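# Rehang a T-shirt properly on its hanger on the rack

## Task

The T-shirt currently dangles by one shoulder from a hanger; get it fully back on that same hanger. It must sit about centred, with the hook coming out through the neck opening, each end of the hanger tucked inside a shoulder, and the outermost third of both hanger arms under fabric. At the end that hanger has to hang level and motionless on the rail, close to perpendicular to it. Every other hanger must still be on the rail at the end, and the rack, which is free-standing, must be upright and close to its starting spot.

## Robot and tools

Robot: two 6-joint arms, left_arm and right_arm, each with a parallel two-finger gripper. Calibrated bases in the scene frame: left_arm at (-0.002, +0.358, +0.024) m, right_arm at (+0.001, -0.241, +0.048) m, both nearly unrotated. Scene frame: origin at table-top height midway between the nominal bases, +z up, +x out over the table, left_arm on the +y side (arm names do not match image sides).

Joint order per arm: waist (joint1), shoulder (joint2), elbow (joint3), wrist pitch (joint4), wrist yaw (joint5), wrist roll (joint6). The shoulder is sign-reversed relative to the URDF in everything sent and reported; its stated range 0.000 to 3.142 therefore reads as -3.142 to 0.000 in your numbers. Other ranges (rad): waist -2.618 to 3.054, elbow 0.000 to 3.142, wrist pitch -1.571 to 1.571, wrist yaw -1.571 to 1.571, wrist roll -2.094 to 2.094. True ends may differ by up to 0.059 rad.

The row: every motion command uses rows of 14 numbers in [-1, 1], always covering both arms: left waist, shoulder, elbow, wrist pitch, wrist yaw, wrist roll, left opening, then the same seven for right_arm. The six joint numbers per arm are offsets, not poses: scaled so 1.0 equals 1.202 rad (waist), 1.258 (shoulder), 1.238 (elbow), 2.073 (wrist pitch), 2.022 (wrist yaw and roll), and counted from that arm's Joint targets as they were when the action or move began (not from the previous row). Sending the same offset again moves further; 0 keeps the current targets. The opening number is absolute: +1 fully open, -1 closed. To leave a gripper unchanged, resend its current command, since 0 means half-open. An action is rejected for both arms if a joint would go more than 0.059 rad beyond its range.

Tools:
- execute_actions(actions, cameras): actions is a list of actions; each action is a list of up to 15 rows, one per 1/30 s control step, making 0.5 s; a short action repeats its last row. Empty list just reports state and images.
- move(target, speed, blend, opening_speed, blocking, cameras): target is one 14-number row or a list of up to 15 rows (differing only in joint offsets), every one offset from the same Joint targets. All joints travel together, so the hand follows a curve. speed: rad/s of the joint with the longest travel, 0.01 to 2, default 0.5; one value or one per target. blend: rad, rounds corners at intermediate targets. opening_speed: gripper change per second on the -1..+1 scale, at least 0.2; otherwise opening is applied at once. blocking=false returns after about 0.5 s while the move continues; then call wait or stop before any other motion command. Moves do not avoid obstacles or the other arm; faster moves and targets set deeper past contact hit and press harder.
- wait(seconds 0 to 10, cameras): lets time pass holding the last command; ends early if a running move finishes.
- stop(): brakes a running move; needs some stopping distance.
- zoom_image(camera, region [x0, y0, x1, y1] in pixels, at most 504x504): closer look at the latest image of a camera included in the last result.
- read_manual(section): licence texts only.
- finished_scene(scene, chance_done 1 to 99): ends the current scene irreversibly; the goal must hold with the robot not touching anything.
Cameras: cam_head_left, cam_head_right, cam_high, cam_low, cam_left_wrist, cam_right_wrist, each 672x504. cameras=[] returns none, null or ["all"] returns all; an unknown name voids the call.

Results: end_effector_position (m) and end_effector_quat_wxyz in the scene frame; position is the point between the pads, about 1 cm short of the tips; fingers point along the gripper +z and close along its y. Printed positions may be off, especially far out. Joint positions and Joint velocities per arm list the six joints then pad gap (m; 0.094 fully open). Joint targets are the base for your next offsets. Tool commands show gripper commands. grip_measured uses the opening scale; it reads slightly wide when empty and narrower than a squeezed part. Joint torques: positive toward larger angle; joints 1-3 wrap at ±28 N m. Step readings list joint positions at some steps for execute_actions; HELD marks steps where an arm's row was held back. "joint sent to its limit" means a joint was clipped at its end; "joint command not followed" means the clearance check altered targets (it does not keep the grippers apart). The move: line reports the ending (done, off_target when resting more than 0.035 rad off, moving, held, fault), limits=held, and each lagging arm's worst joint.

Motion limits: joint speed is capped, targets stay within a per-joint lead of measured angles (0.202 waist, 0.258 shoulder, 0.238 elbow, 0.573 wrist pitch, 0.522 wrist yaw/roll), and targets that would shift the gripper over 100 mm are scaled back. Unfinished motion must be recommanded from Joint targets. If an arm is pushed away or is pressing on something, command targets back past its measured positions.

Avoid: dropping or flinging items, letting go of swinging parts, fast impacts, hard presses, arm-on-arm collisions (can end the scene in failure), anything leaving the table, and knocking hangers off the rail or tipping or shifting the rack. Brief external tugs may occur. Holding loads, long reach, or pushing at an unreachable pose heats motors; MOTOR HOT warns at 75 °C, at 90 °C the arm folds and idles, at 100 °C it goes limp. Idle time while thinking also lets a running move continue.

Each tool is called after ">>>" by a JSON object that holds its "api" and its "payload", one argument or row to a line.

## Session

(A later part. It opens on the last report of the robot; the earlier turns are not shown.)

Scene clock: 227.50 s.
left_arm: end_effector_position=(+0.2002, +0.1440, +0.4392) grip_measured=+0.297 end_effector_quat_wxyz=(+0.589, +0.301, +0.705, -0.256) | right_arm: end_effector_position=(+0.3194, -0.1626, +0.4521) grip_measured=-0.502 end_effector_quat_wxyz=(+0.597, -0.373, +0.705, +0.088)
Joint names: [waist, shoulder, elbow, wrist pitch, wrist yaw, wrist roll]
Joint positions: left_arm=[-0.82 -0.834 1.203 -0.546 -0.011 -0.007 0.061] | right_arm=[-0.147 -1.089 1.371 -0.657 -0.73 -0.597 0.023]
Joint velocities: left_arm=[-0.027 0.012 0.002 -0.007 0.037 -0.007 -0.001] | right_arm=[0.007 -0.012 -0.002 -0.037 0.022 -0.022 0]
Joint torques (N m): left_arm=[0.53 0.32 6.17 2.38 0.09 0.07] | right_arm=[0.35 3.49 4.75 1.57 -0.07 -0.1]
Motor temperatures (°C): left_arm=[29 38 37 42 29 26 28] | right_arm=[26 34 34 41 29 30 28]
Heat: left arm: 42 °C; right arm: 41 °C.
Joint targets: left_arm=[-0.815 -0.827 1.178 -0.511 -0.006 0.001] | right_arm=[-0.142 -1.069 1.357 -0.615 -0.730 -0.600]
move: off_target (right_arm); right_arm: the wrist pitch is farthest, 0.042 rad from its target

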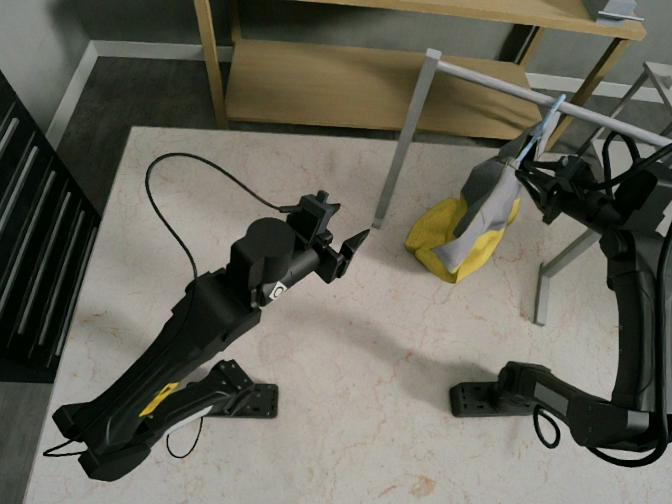

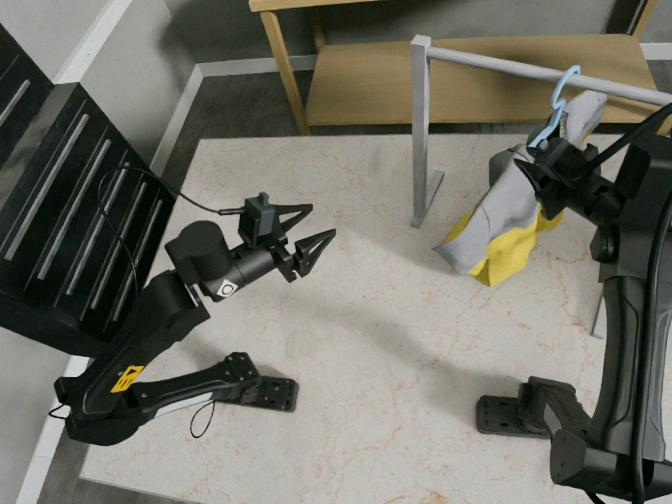

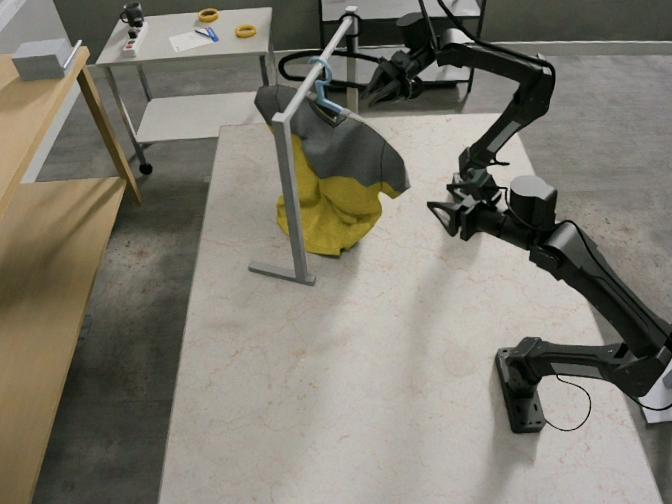

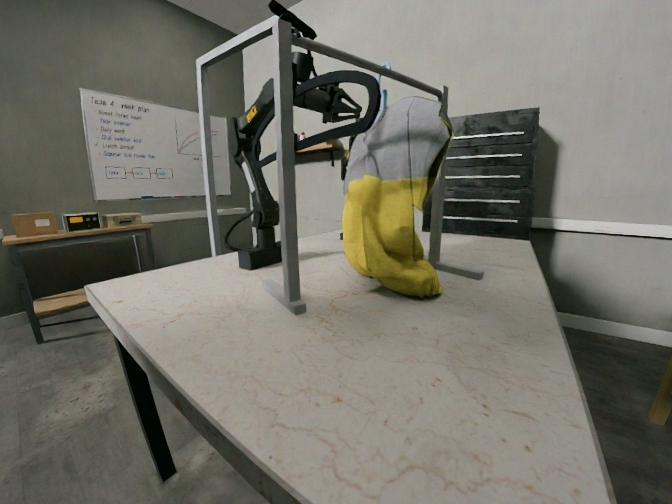

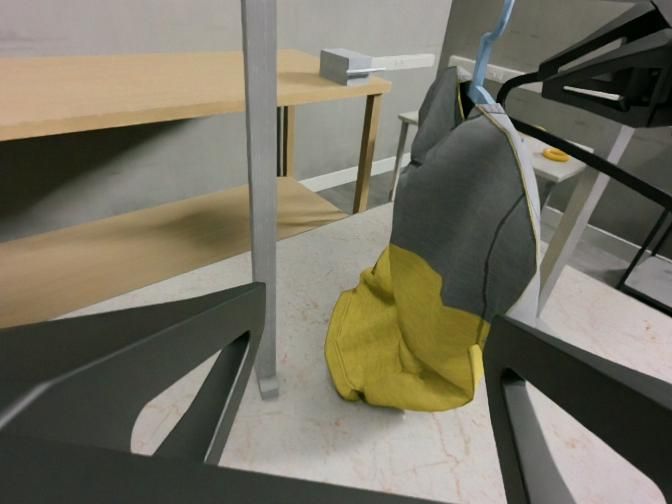

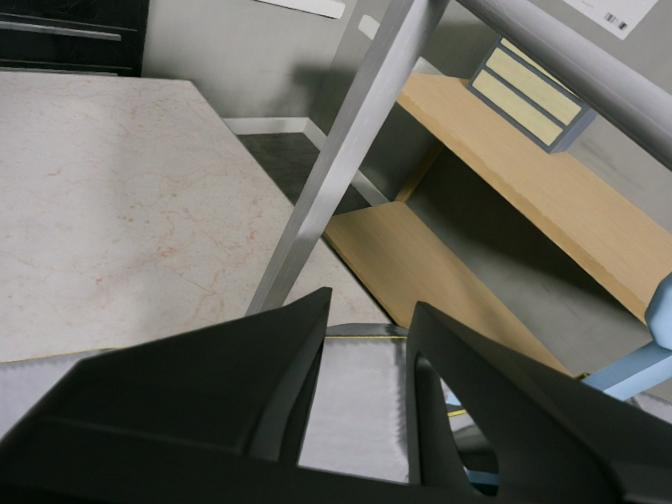

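>>> {"api": "move", "payload": {
  "target": [0,0,0,0,0,0,1,-0.048,-0.1,0.25,-0.349,0.064,0.722,-0.4],
  "speed": 0.6
}}

>>> {"api": "zoom_image", "payload": {
  "camera": "cam_left_wrist",
  "region": [370, 0, 622, 252]
}}

Scene clock: 231.03 s.
left_arm: end_effector_position=(+0.2001, +0.1438, +0.4396) grip_measured=+0.997 end_effector_quat_wxyz=(+0.589, +0.301, +0.704, -0.256) | right_arm: end_effector_position=(+0.2713, -0.1863, +0.4025) grip_measured=-0.402 end_effector_quat_wxyz=(+0.211, +0.360, +0.830, +0.370)
Joint names: [waist, shoulder, elbow, wrist pitch, wrist yaw, wrist roll]
Joint positions: left_arm=[-0.82 -0.834 1.203 -0.544 -0.009 -0.007 0.094] | right_arm=[-0.194 -1.191 1.63 -1.322 -0.602 0.859 0.028]
Joint velocities: left_arm=[-0.012 0.007 -0.002 -0.037 -0.066 0.037 0] | right_arm=[0.012 0.017 0.007 0.051 0.007 -0.051 -0.001]
Joint torques (N m): left_arm=[0.39 0.43 6.06 2.31 0.1 0.09] | right_arm=[-0.49 1.39 7.68 0.78 -0.15 0.01]
Motor temperatures (°C): left_arm=[29 38 37 43 29 26 28] | right_arm=[26 34 34 40 29 30 28]
Heat: left arm: 43 °C; right arm: 40 °C.
Joint targets: left_arm=[-0.815 -0.827 1.178 -0.511 -0.006 0.001] | right_arm=[-0.200 -1.195 1.667 -1.339 -0.601 0.860]
move: off_target (right_arm); right_arm: the elbow is farthest, 0.036 rad from its target

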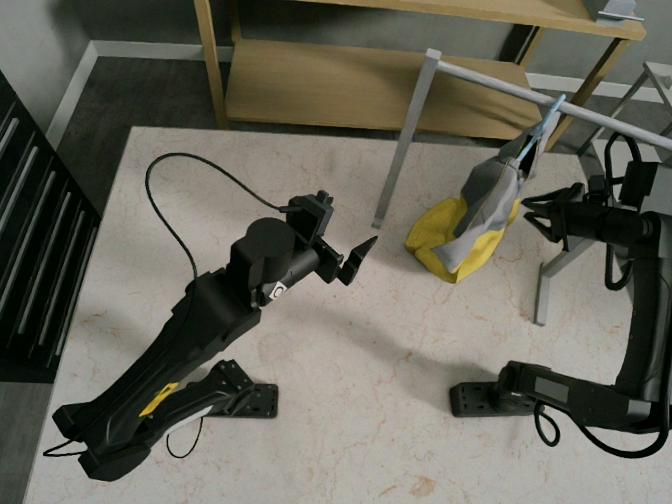

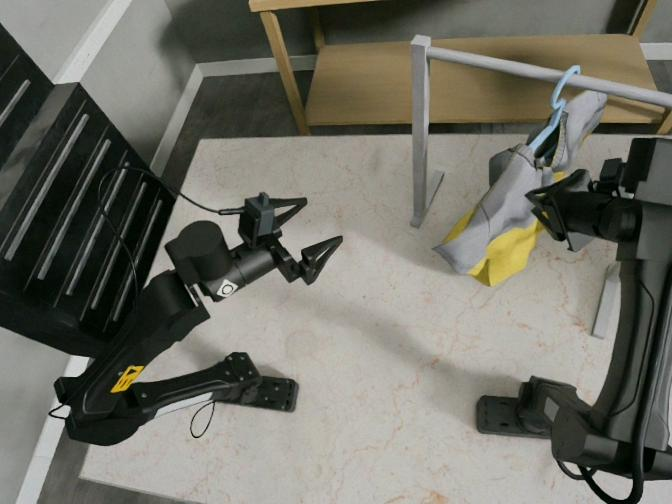

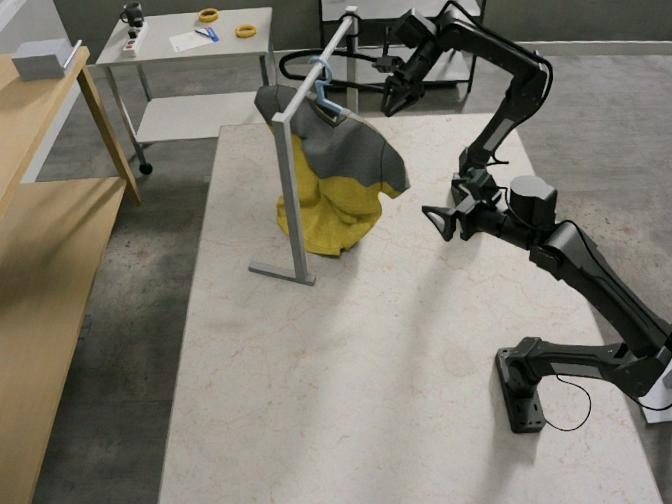

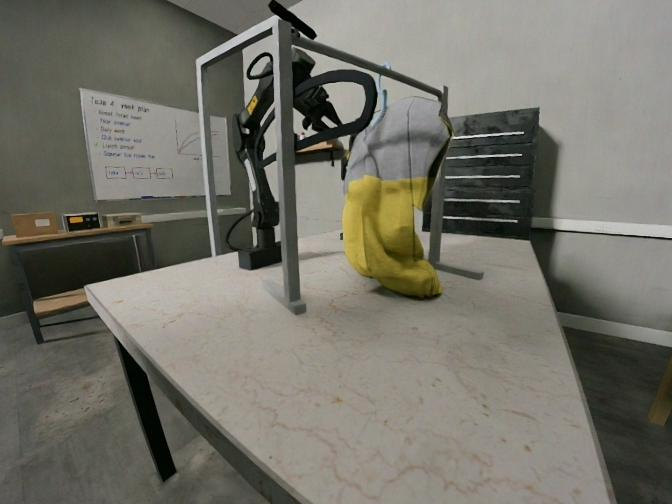

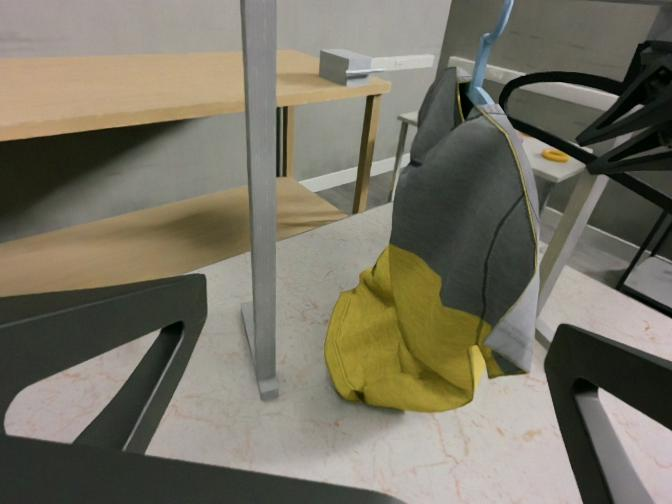

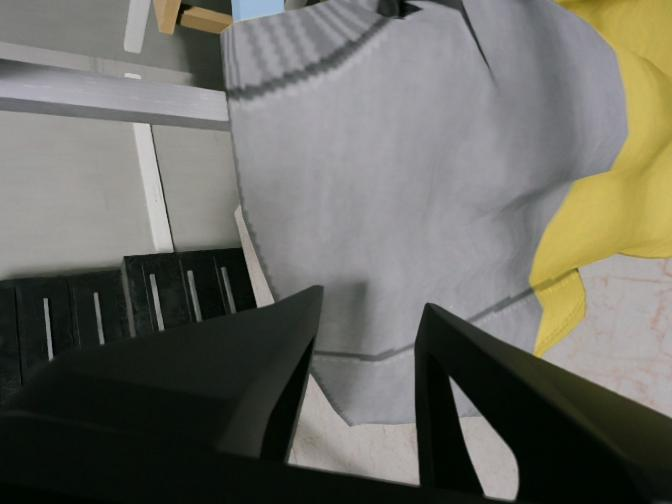

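Scaled by 2.000 from the camera's 672x504 image, which has a finer 960x720 frame.

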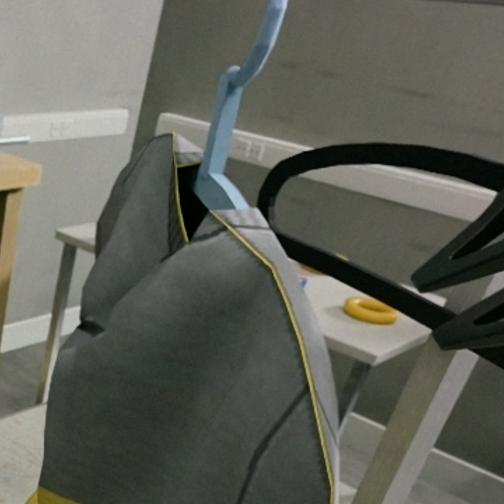

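>>> {"api": "move", "payload": {
  "target": [
    [0,0,0,0,0,0,1,0.1,0.15,-0.15,0.2,0.2,0.2,-1],
    [0,0,0,0,0,0,1,0.379,0.1,-0.151,0.279,0.47,0.341,-1],
    [0,0,0,0,0,0,1,0.379,0.026,-0.151,0.279,0.47,0.341,-1]
  ],
  "speed": 0.4,
  "blend": 0.05
}}

Scene clock: 236.23 s.
left_arm: end_effector_position=(+0.2001, +0.1438, +0.4396) grip_measured=+0.997 end_effector_quat_wxyz=(+0.589, +0.301, +0.704, -0.256) | right_arm: end_effector_position=(+0.3463, -0.2067, +0.4323) grip_measured=-0.990 end_effector_quat_wxyz=(+0.426, +0.575, +0.624, +0.314)
Joint names: [waist, shoulder, elbow, wrist pitch, wrist yaw, wrist roll]
Joint positions: left_arm=[-0.82 -0.834 1.203 -0.544 -0.009 -0.007 0.094] | right_arm=[0.25 -1.17 1.488 -0.802 0.332 1.549 0]
Joint velocities: left_arm=[0.007 0.002 -0.007 -0.051 0.007 0.022 0] | right_arm=[-0.027 0.017 -0.002 0.066 0.007 -0.051 -0.001]
Joint torques (N m): left_arm=[0.54 0.32 6.16 2.32 0.1 0.08] | right_arm=[0.38 3.07 5.14 1.64 0.23 0]
Motor temperatures (°C): left_arm=[29 37 37 44 29 26 28] | right_arm=[26 33 34 41 29 30 28]
Heat: left arm: 44 °C; right arm: 41 °C.
Joint targets: left_arm=[-0.815 -0.827 1.178 -0.511 -0.006 0.001] | right_arm=[0.256 -1.162 1.480 -0.761 0.350 1.550]
move: off_target (right_arm); blend cut to 0.0465 rad at target 2; right_arm: the wrist pitch is farthest, 0.041 rad from its target

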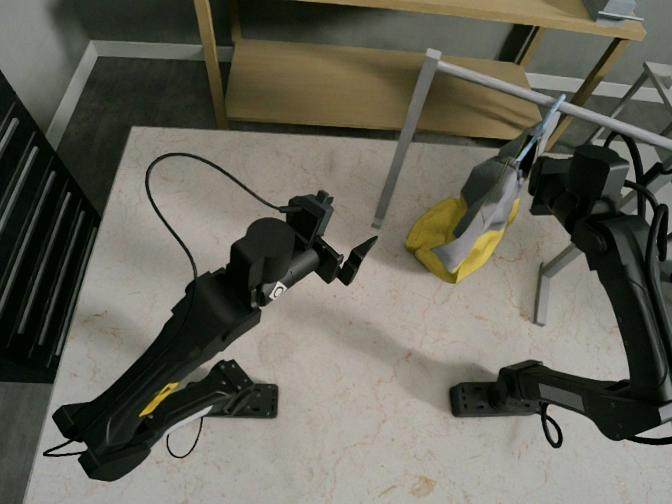

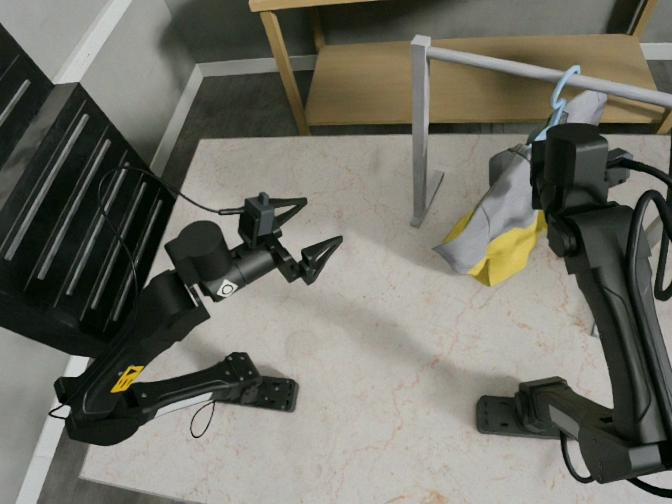

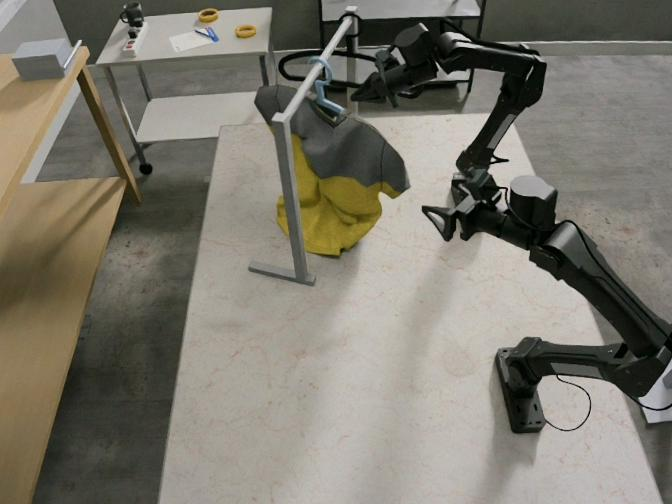

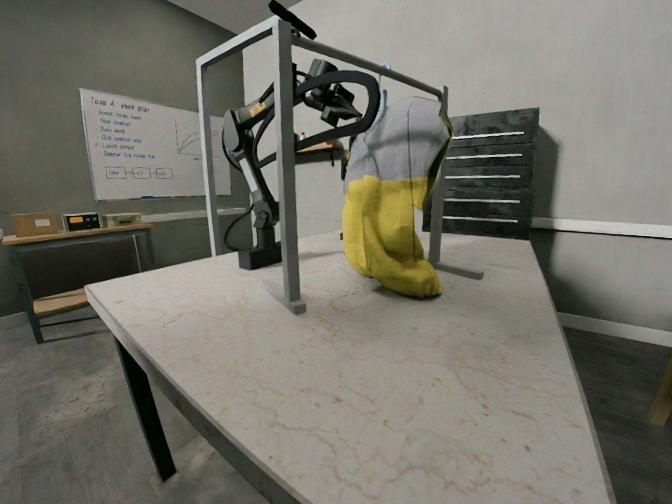

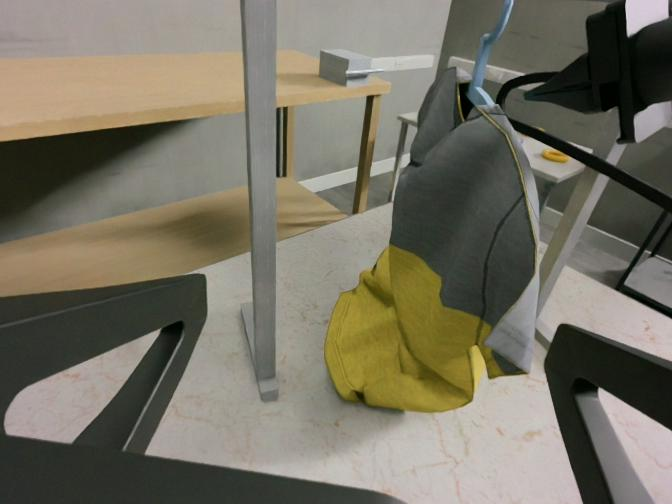

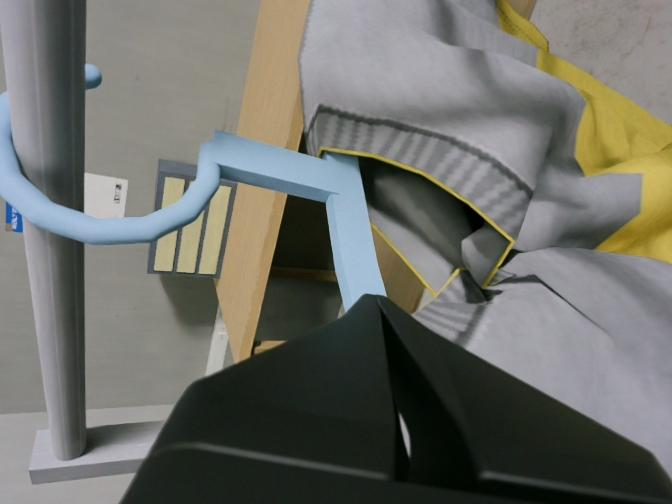

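>>> {"api": "move", "payload": {
  "target": [0,0,0,0,0,0,1,-0.055,-0.086,-0.085,0.073,0,0,-1],
  "speed": 0.15,
  "cameras": ["cam_right_wrist","cam_high","cam_left_wrist"]
}}

Scene clock: 238.80 s.
left_arm: end_effector_position=(+0.2001, +0.1438, +0.4396) grip_measured=+0.997 end_effector_quat_wxyz=(+0.589, +0.301, +0.704, -0.256) | right_arm: end_effector_position=(+0.3875, -0.2174, +0.3857) grip_measured=-0.990 end_effector_quat_wxyz=(+0.423, +0.597, +0.620, +0.284)
Joint names: [waist, shoulder, elbow, wrist pitch, wrist yaw, wrist roll]
Joint positions: left_arm=[-0.82 -0.834 1.203 -0.544 -0.009 -0.007 0.094] | right_arm=[0.196 -1.269 1.387 -0.653 0.333 1.549 0]
Joint velocities: left_arm=[-0.007 -0.002 -0.007 -0.11 0.037 0.007 0] | right_arm=[0.017 0.002 0.017 -0.037 0.007 -0.051 0]
Joint torques (N m): left_arm=[0.34 0.16 6.17 2.3 0.11 0.15] | right_arm=[-0.46 3.66 5.26 1.64 0.22 0.02]
Motor temperatures (°C): left_arm=[29 37 37 45 29 26 28] | right_arm=[26 33 34 41 29 30 28]
Heat: left arm: 45 °C; right arm: 41 °C.
Joint targets: left_arm=[-0.815 -0.827 1.178 -0.511 -0.006 0.001] | right_arm=[0.190 -1.271 1.374 -0.609 0.350 1.550]
move: off_target (right_arm); right_arm: the wrist pitch is farthest, 0.043 rad from its target
Images, in order (width x height): cam_high 672x504, cam_left_wrist 672x504, cam_right_wrist 672x504.

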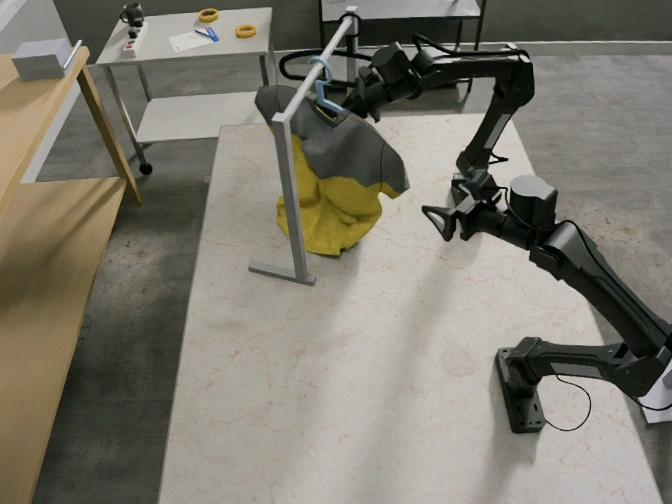

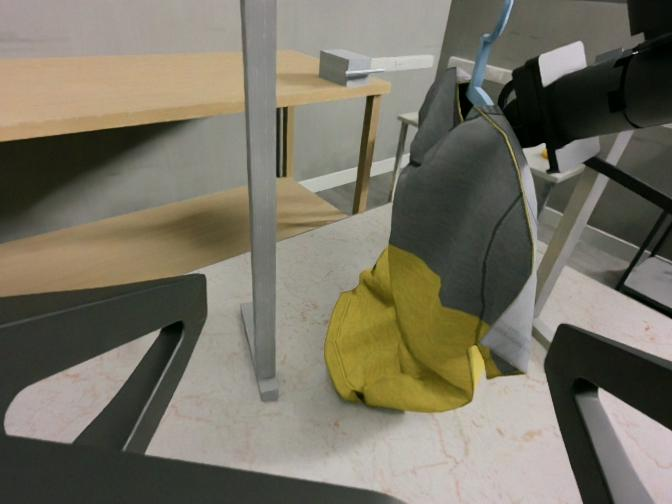

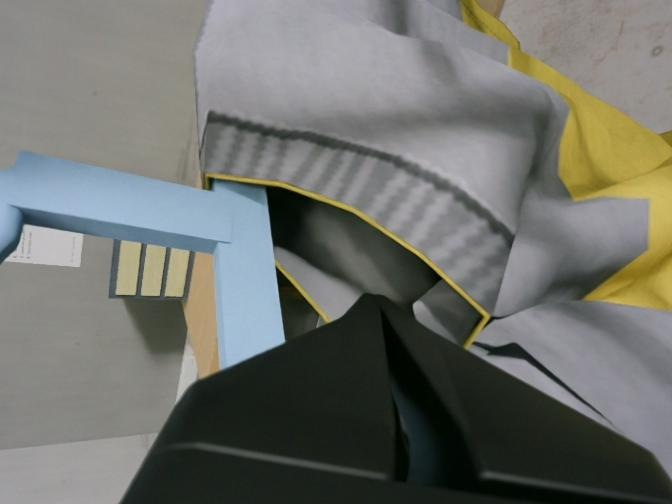

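>>> {"api": "move", "payload": {
  "target": [0,0,0,0,0,0,1,-0.029,-0.041,-0.023,0.067,0,0,-1],
  "speed": 0.12,
  "cameras": ["cam_right_wrist","cam_high","cam_left_wrist"]
}}

Scene clock: 240.83 s.
left_arm: end_effector_position=(+0.2001, +0.1438, +0.4396) grip_measured=+0.997 end_effector_quat_wxyz=(+0.589, +0.301, +0.704, -0.256) | right_arm: end_effector_position=(+0.4129, -0.2265, +0.3845) grip_measured=-0.990 end_effector_quat_wxyz=(+0.443, +0.601, +0.595, +0.299)
Joint names: [waist, shoulder, elbow, wrist pitch, wrist yaw, wrist roll]
Joint positions: left_arm=[-0.82 -0.834 1.203 -0.544 -0.009 -0.007 0.094] | right_arm=[0.161 -1.316 1.361 -0.516 0.333 1.549 0]
Joint velocities: left_arm=[-0.007 0.002 -0.007 0.051 -0.037 0.037 0] | right_arm=[0.012 0.007 0.002 0.037 -0.022 -0.081 0.001]
Joint torques (N m): left_arm=[0.5 0.2 6.05 2.21 0.11 0.05] | right_arm=[-0.44 3.99 5.29 1.68 0.2 0.01]
Motor temperatures (°C): left_arm=[29 36 37 45 29 26 27] | right_arm=[26 33 34 41 29 30 28]
Heat: left arm: 45 °C; right arm: 41 °C.
Joint targets: left_arm=[-0.815 -0.827 1.178 -0.511 -0.006 0.001] | right_arm=[0.155 -1.322 1.346 -0.470 0.350 1.550]
move: off_target (right_arm); right_arm: the wrist pitch is farthest, 0.046 rad from its target
Images, in order (width x height): cam_high 672x504, cam_left_wrist 672x504, cam_right_wrist 672x504.

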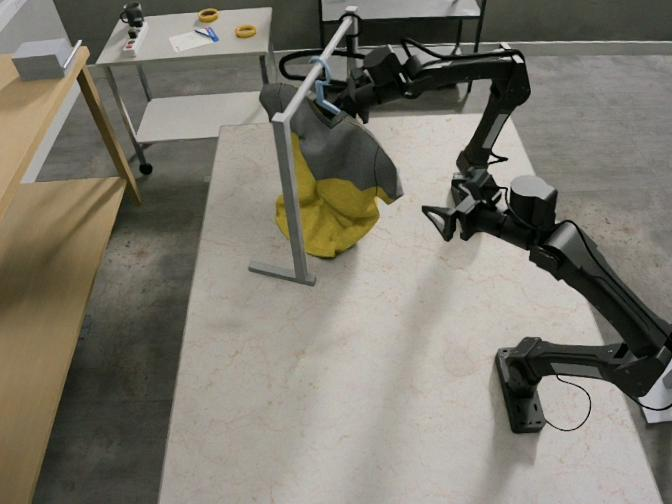

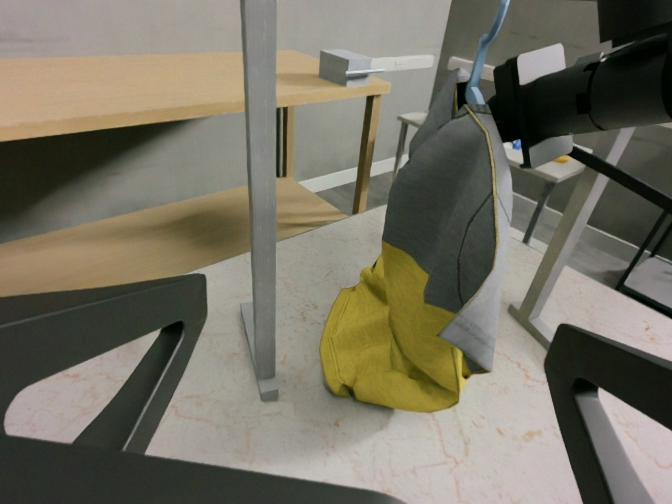

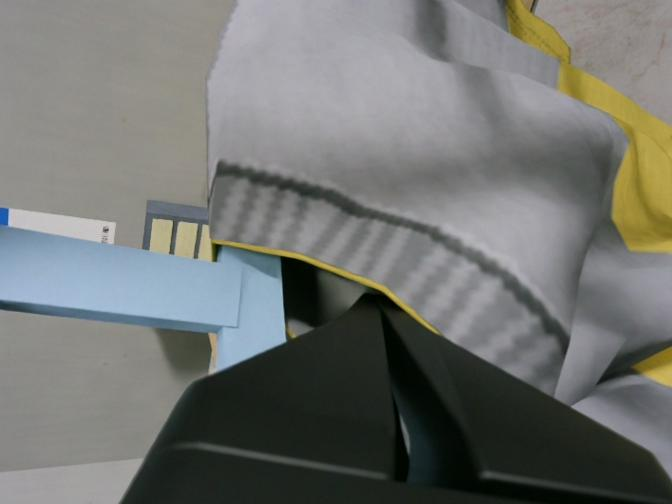

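>>> {"api": "move", "payload": {
  "target": [0,0,0,0,0,0,1,-0.026,-0.106,0.064,0.027,0,0,-1],
  "speed": 0.12,
  "cameras": ["cam_right_wrist","cam_high","cam_left_wrist"]
}}

Scene clock: 242.60 s.
left_arm: end_effector_position=(+0.2001, +0.1438, +0.4396) grip_measured=+0.997 end_effector_quat_wxyz=(+0.589, +0.301, +0.704, -0.256) | right_arm: end_effector_position=(+0.4472, -0.2343, +0.3535) grip_measured=-0.990 end_effector_quat_wxyz=(+0.435, +0.615, +0.597, +0.275)
Joint names: [waist, shoulder, elbow, wrist pitch, wrist yaw, wrist roll]
Joint positions: left_arm=[-0.82 -0.834 1.203 -0.544 -0.009 -0.007 0.094] | right_arm=[0.13 -1.447 1.381 -0.456 0.333 1.549 0]
Joint velocities: left_arm=[0.007 -0.002 0.007 0.051 -0.022 -0.022 -0.001] | right_arm=[0.002 0.012 0.002 0.022 0.037 -0.007 0.001]
Joint torques (N m): left_arm=[0.46 0.27 6.12 2.25 0.09 0.04] | right_arm=[-0.5 5.16 9.62 1.62 0.21 0.01]
Motor temperatures (°C): left_arm=[29 36 37 46 29 26 27] | right_arm=[26 33 34 42 29 30 28]
Heat: left arm: 46 °C; right arm: 42 °C.
Joint targets: left_arm=[-0.815 -0.827 1.178 -0.511 -0.006 0.001] | right_arm=[0.124 -1.456 1.425 -0.414 0.350 1.550]
move: off_target (right_arm); right_arm: the elbow is farthest, 0.044 rad from its target
Images, in order (width x height): cam_high 672x504, cam_left_wrist 672x504, cam_right_wrist 672x504.

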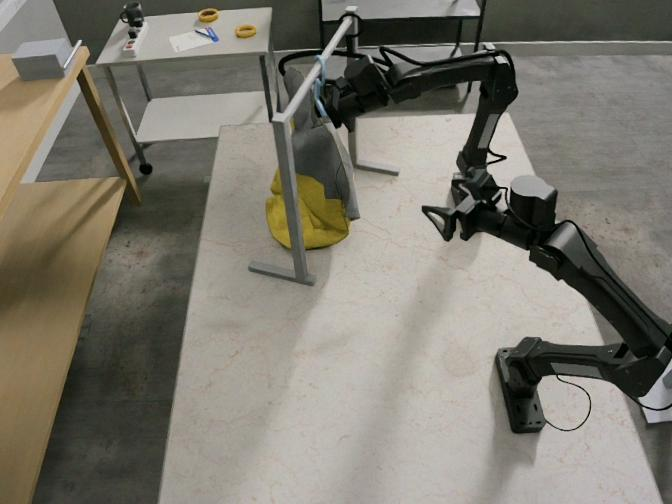

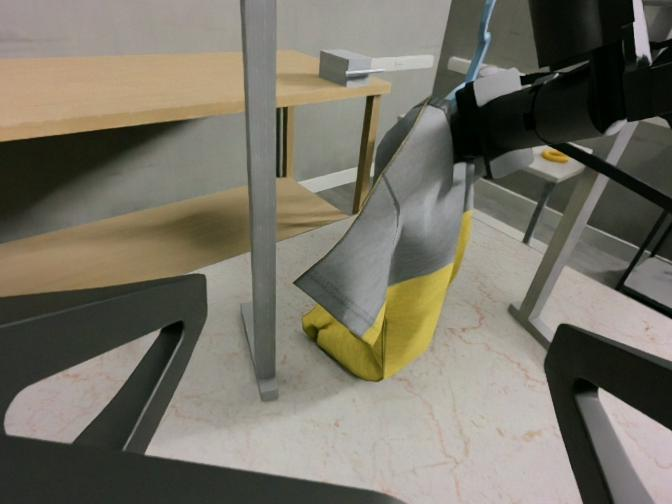

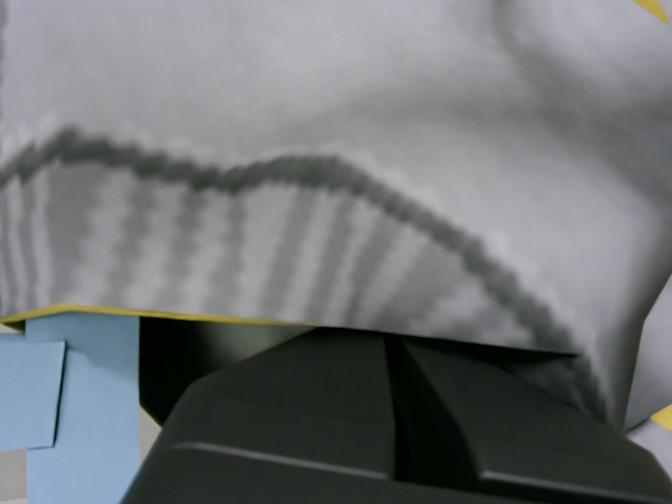

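>>> {"api": "move", "payload": {
  "target": [0,0,0,0,0,0,1,0.08,0.233,0.044,-0.167,0,0,-1],
  "speed": 0.3
}}

Scene clock: 244.63 s.
left_arm: end_effector_position=(+0.2001, +0.1438, +0.4396) grip_measured=+0.997 end_effector_quat_wxyz=(+0.589, +0.301, +0.704, -0.256) | right_arm: end_effector_position=(+0.3562, -0.2173, +0.4265) grip_measured=-0.990 end_effector_quat_wxyz=(+0.436, +0.584, +0.609, +0.313)
Joint names: [waist, shoulder, elbow, wrist pitch, wrist yaw, wrist roll]
Joint positions: left_arm=[-0.82 -0.834 1.203 -0.544 -0.009 -0.007 0.094] | right_arm=[0.214 -1.174 1.445 -0.736 0.333 1.549 0]
Joint velocities: left_arm=[-0.007 0.007 -0.007 -0.066 0.037 0.066 0] | right_arm=[-0.007 0.017 -0.002 -0.081 -0.051 0.037 -0.001]
Joint torques (N m): left_arm=[0.55 0.32 5.94 2.26 0.11 0.07] | right_arm=[0.42 3.63 8.35 1.07 0.19 0.01]
Motor temperatures (°C): left_arm=[29 36 37 46 29 26 27] | right_arm=[26 34 34 41 29 30 28]
Heat: left arm: 46 °C; right arm: 41 °C.
Joint targets: left_arm=[-0.815 -0.827 1.178 -0.511 -0.006 0.001] | right_arm=[0.220 -1.163 1.480 -0.761 0.350 1.550]
move: done

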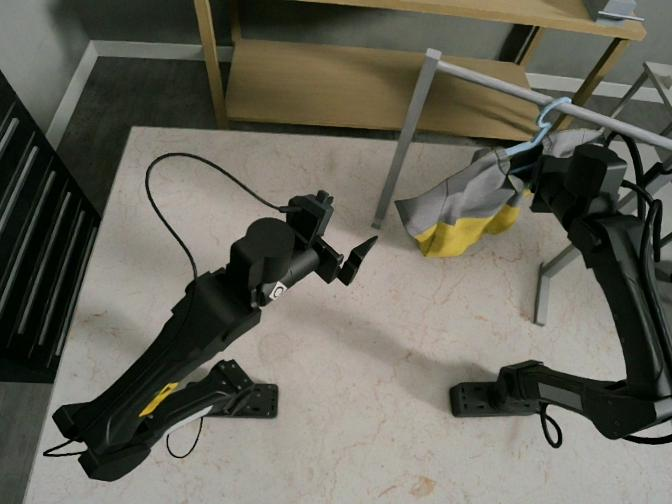

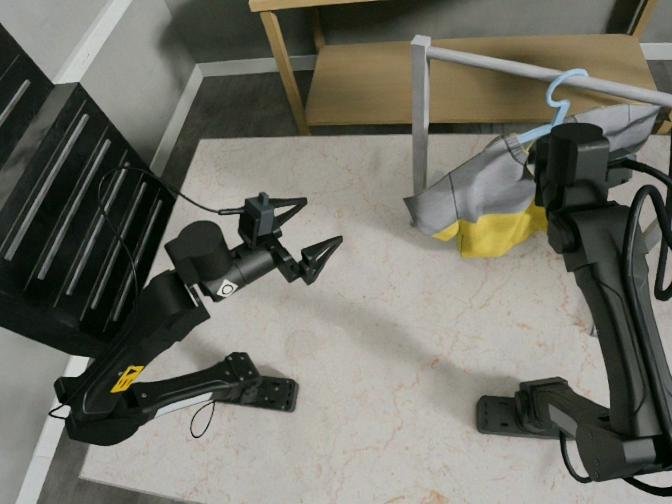

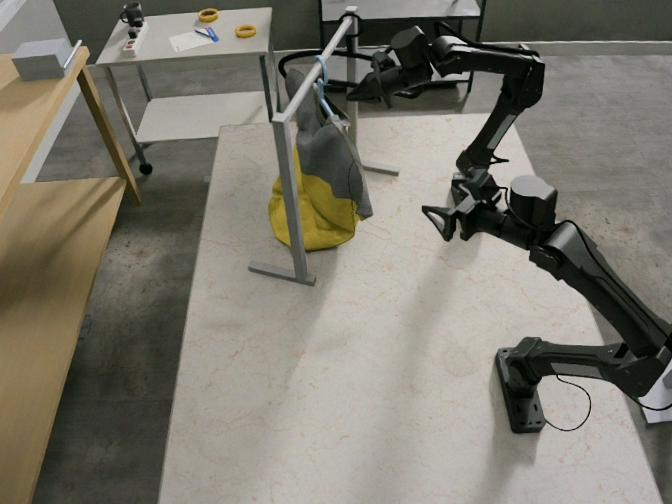

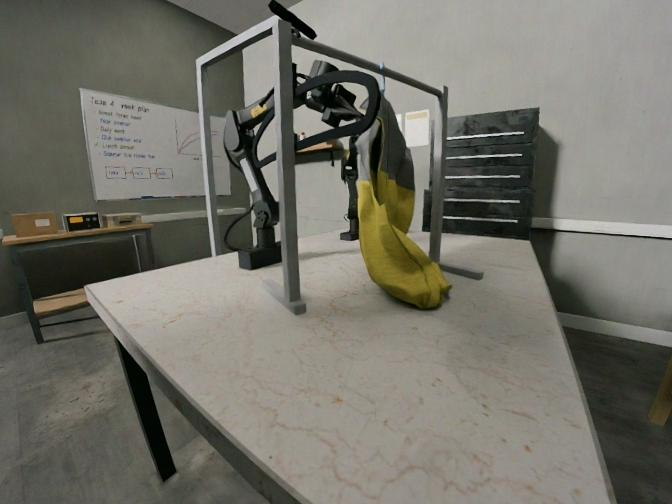

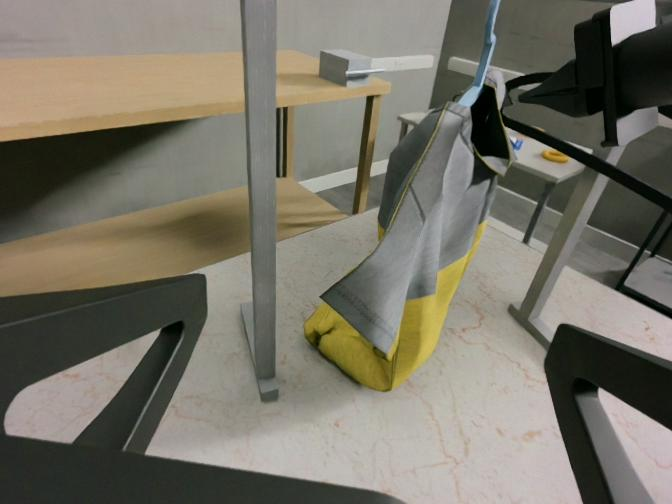

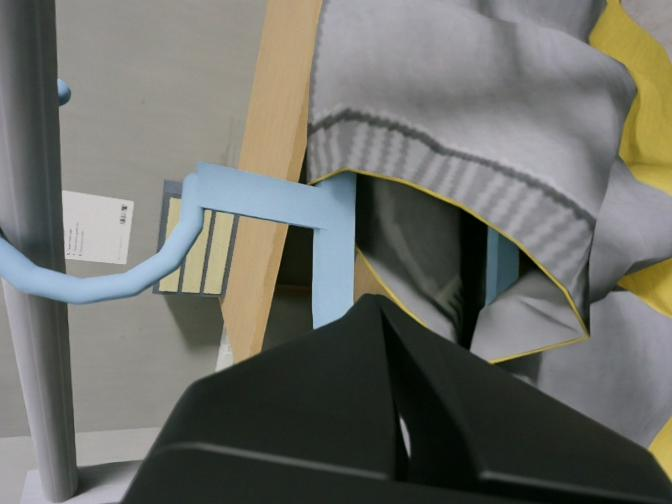

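>>> {"api": "move", "payload": {
  "target": [
    [0,0,0,0,0,0,1,0.08,0.12,-0.02,0.1,0.1,-0.3,0.3],
    [0,0,0,0,0,0,1,0.27,-0.03,-0.06,0.208,0.376,-0.767,0.3],
    [0,0,0,0,0,0,1,0.27,-0.121,-0.06,0.208,0.376,-0.767,0.3]
  ],
  "speed": 0.45,
  "blend": 0.05
}}

Scene clock: 250.00 s.
left_arm: end_effector_position=(+0.2001, +0.1438, +0.4396) grip_measured=+0.997 end_effector_quat_wxyz=(+0.589, +0.301, +0.704, -0.256) | right_arm: end_effector_position=(+0.3732, -0.1964, +0.4625) grip_measured=+0.298 end_effector_quat_wxyz=(+0.609, +0.117, +0.741, -0.258)
Joint names: [waist, shoulder, elbow, wrist pitch, wrist yaw, wrist roll]
Joint positions: left_arm=[-0.82 -0.834 1.203 -0.544 -0.009 -0.007 0.094] | right_arm=[0.538 -1.323 1.412 -0.366 1.093 0.003 0.061]
Joint velocities: left_arm=[-0.007 0.002 -0.002 -0.007 -0.022 -0.022 0.001] | right_arm=[0.022 0.007 -0.002 -0.051 -0.022 -0.037 0]
Joint torques (N m): left_arm=[0.51 0.34 6.15 2.27 0.1 0.11] | right_arm=[0.47 4.79 5.61 1.41 0.26 -0.11]
Motor temperatures (°C): left_arm=[29 36 37 47 29 26 27] | right_arm=[26 33 34 42 29 30 28]
Heat: left arm: 47 °C; right arm: 42 °C.
Joint targets: left_arm=[-0.815 -0.827 1.178 -0.511 -0.006 0.001] | right_arm=[0.545 -1.315 1.405 -0.329 1.110 -0.001]
move: off_target (right_arm); right_arm: the wrist pitch is farthest, 0.036 rad from its target

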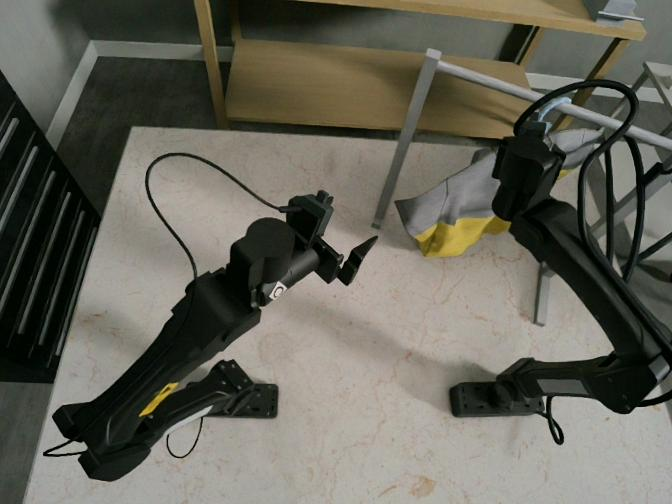

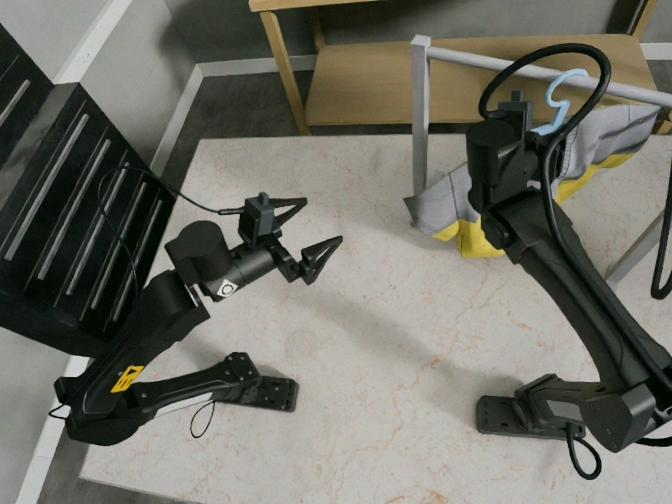

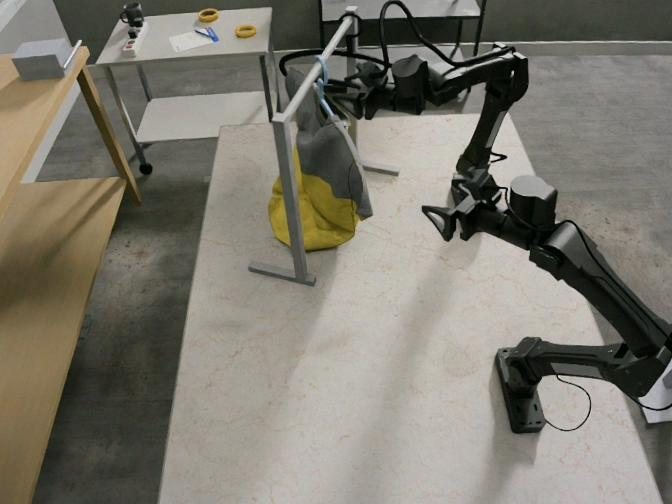

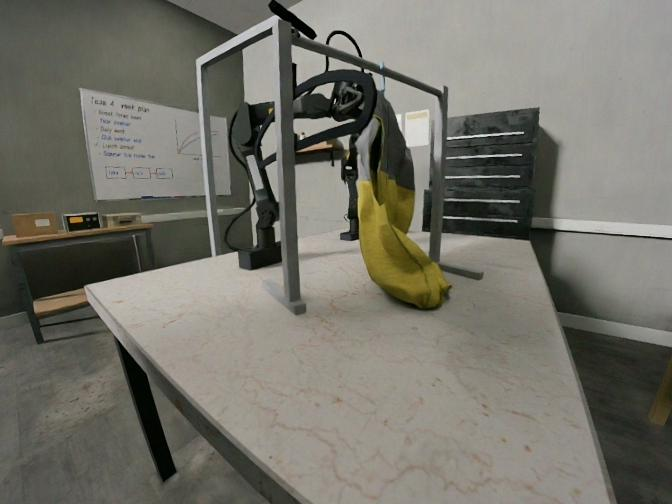

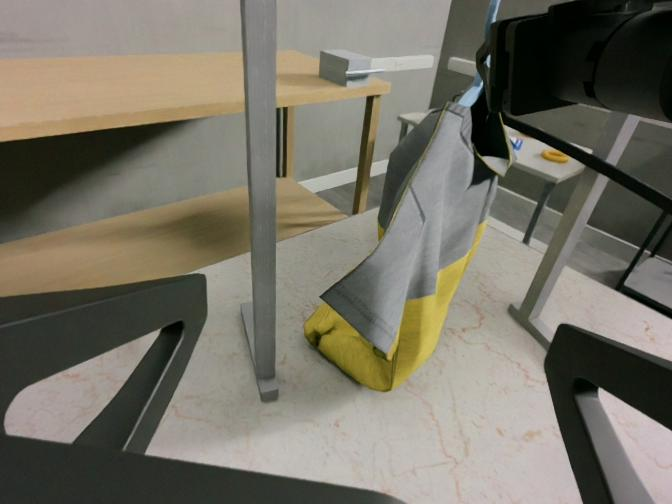

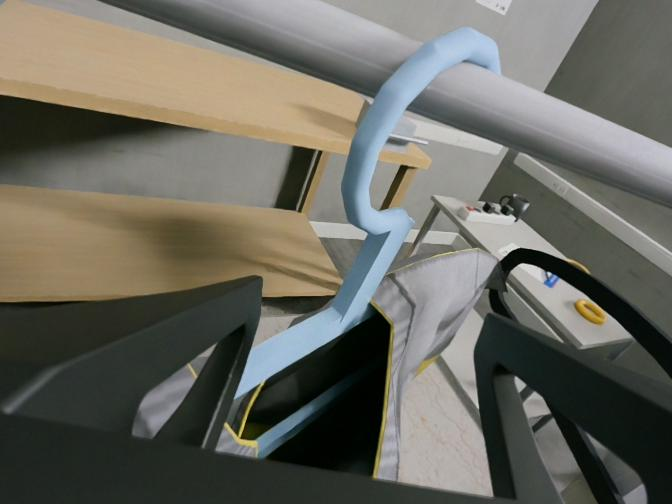

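>>> {"api": "move", "payload": {
  "target": [0,0,0,0,0,0,1,-0.125,-0.107,0.02,0.053,-0.049,0,0.3],
  "speed": 0.15,
  "cameras": ["cam_right_wrist","cam_left_wrist"]
}}

Scene clock: 251.97 s.
left_arm: end_effector_position=(+0.2001, +0.1438, +0.4396) grip_measured=+0.997 end_effector_quat_wxyz=(+0.589, +0.301, +0.704, -0.256) | right_arm: end_effector_position=(+0.4189, -0.2220, +0.4347) grip_measured=+0.298 end_effector_quat_wxyz=(+0.592, +0.142, +0.745, -0.273)
Joint names: [waist, shoulder, elbow, wrist pitch, wrist yaw, wrist roll]
Joint positions: left_arm=[-0.82 -0.834 1.203 -0.544 -0.009 -0.007 0.094] | right_arm=[0.399 -1.441 1.412 -0.257 1.013 0.002 0.061]
Joint velocities: left_arm=[0.007 -0.007 -0.012 -0.007 -0.066 0.051 0] | right_arm=[0.012 -0.007 -0.017 0.037 0.037 -0.007 0.001]
Joint torques (N m): left_arm=[0.28 0.27 5.96 2.28 0.07 0.06] | right_arm=[-0.39 4.98 7.53 1.46 0.09 -0.1]
Motor temperatures (°C): left_arm=[29 36 37 47 29 26 27] | right_arm=[26 33 34 42 29 30 28]
Heat: left arm: 47 °C; right arm: 42 °C.
Joint targets: left_arm=[-0.815 -0.827 1.178 -0.511 -0.006 0.001] | right_arm=[0.394 -1.449 1.430 -0.219 1.011 -0.001]
move: off_target (right_arm); right_arm: the wrist pitch is farthest, 0.038 rad from its target
Images, in order (width x height): cam_left_wrist 672x504, cam_right_wrist 672x504.

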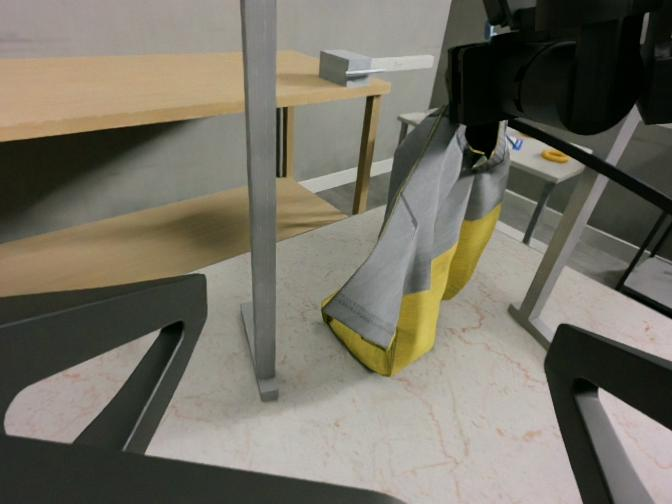

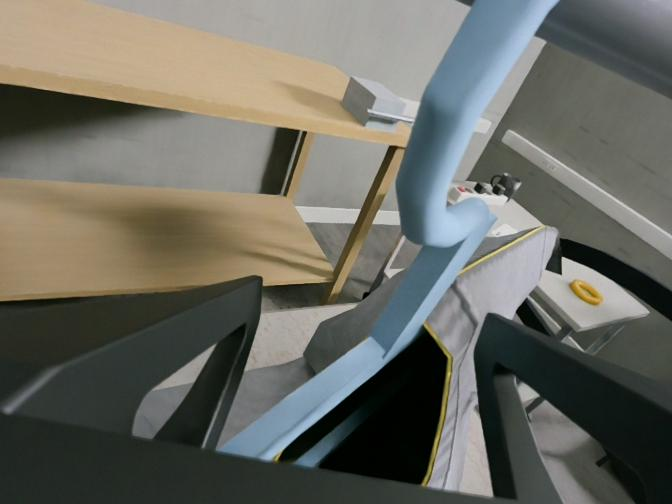

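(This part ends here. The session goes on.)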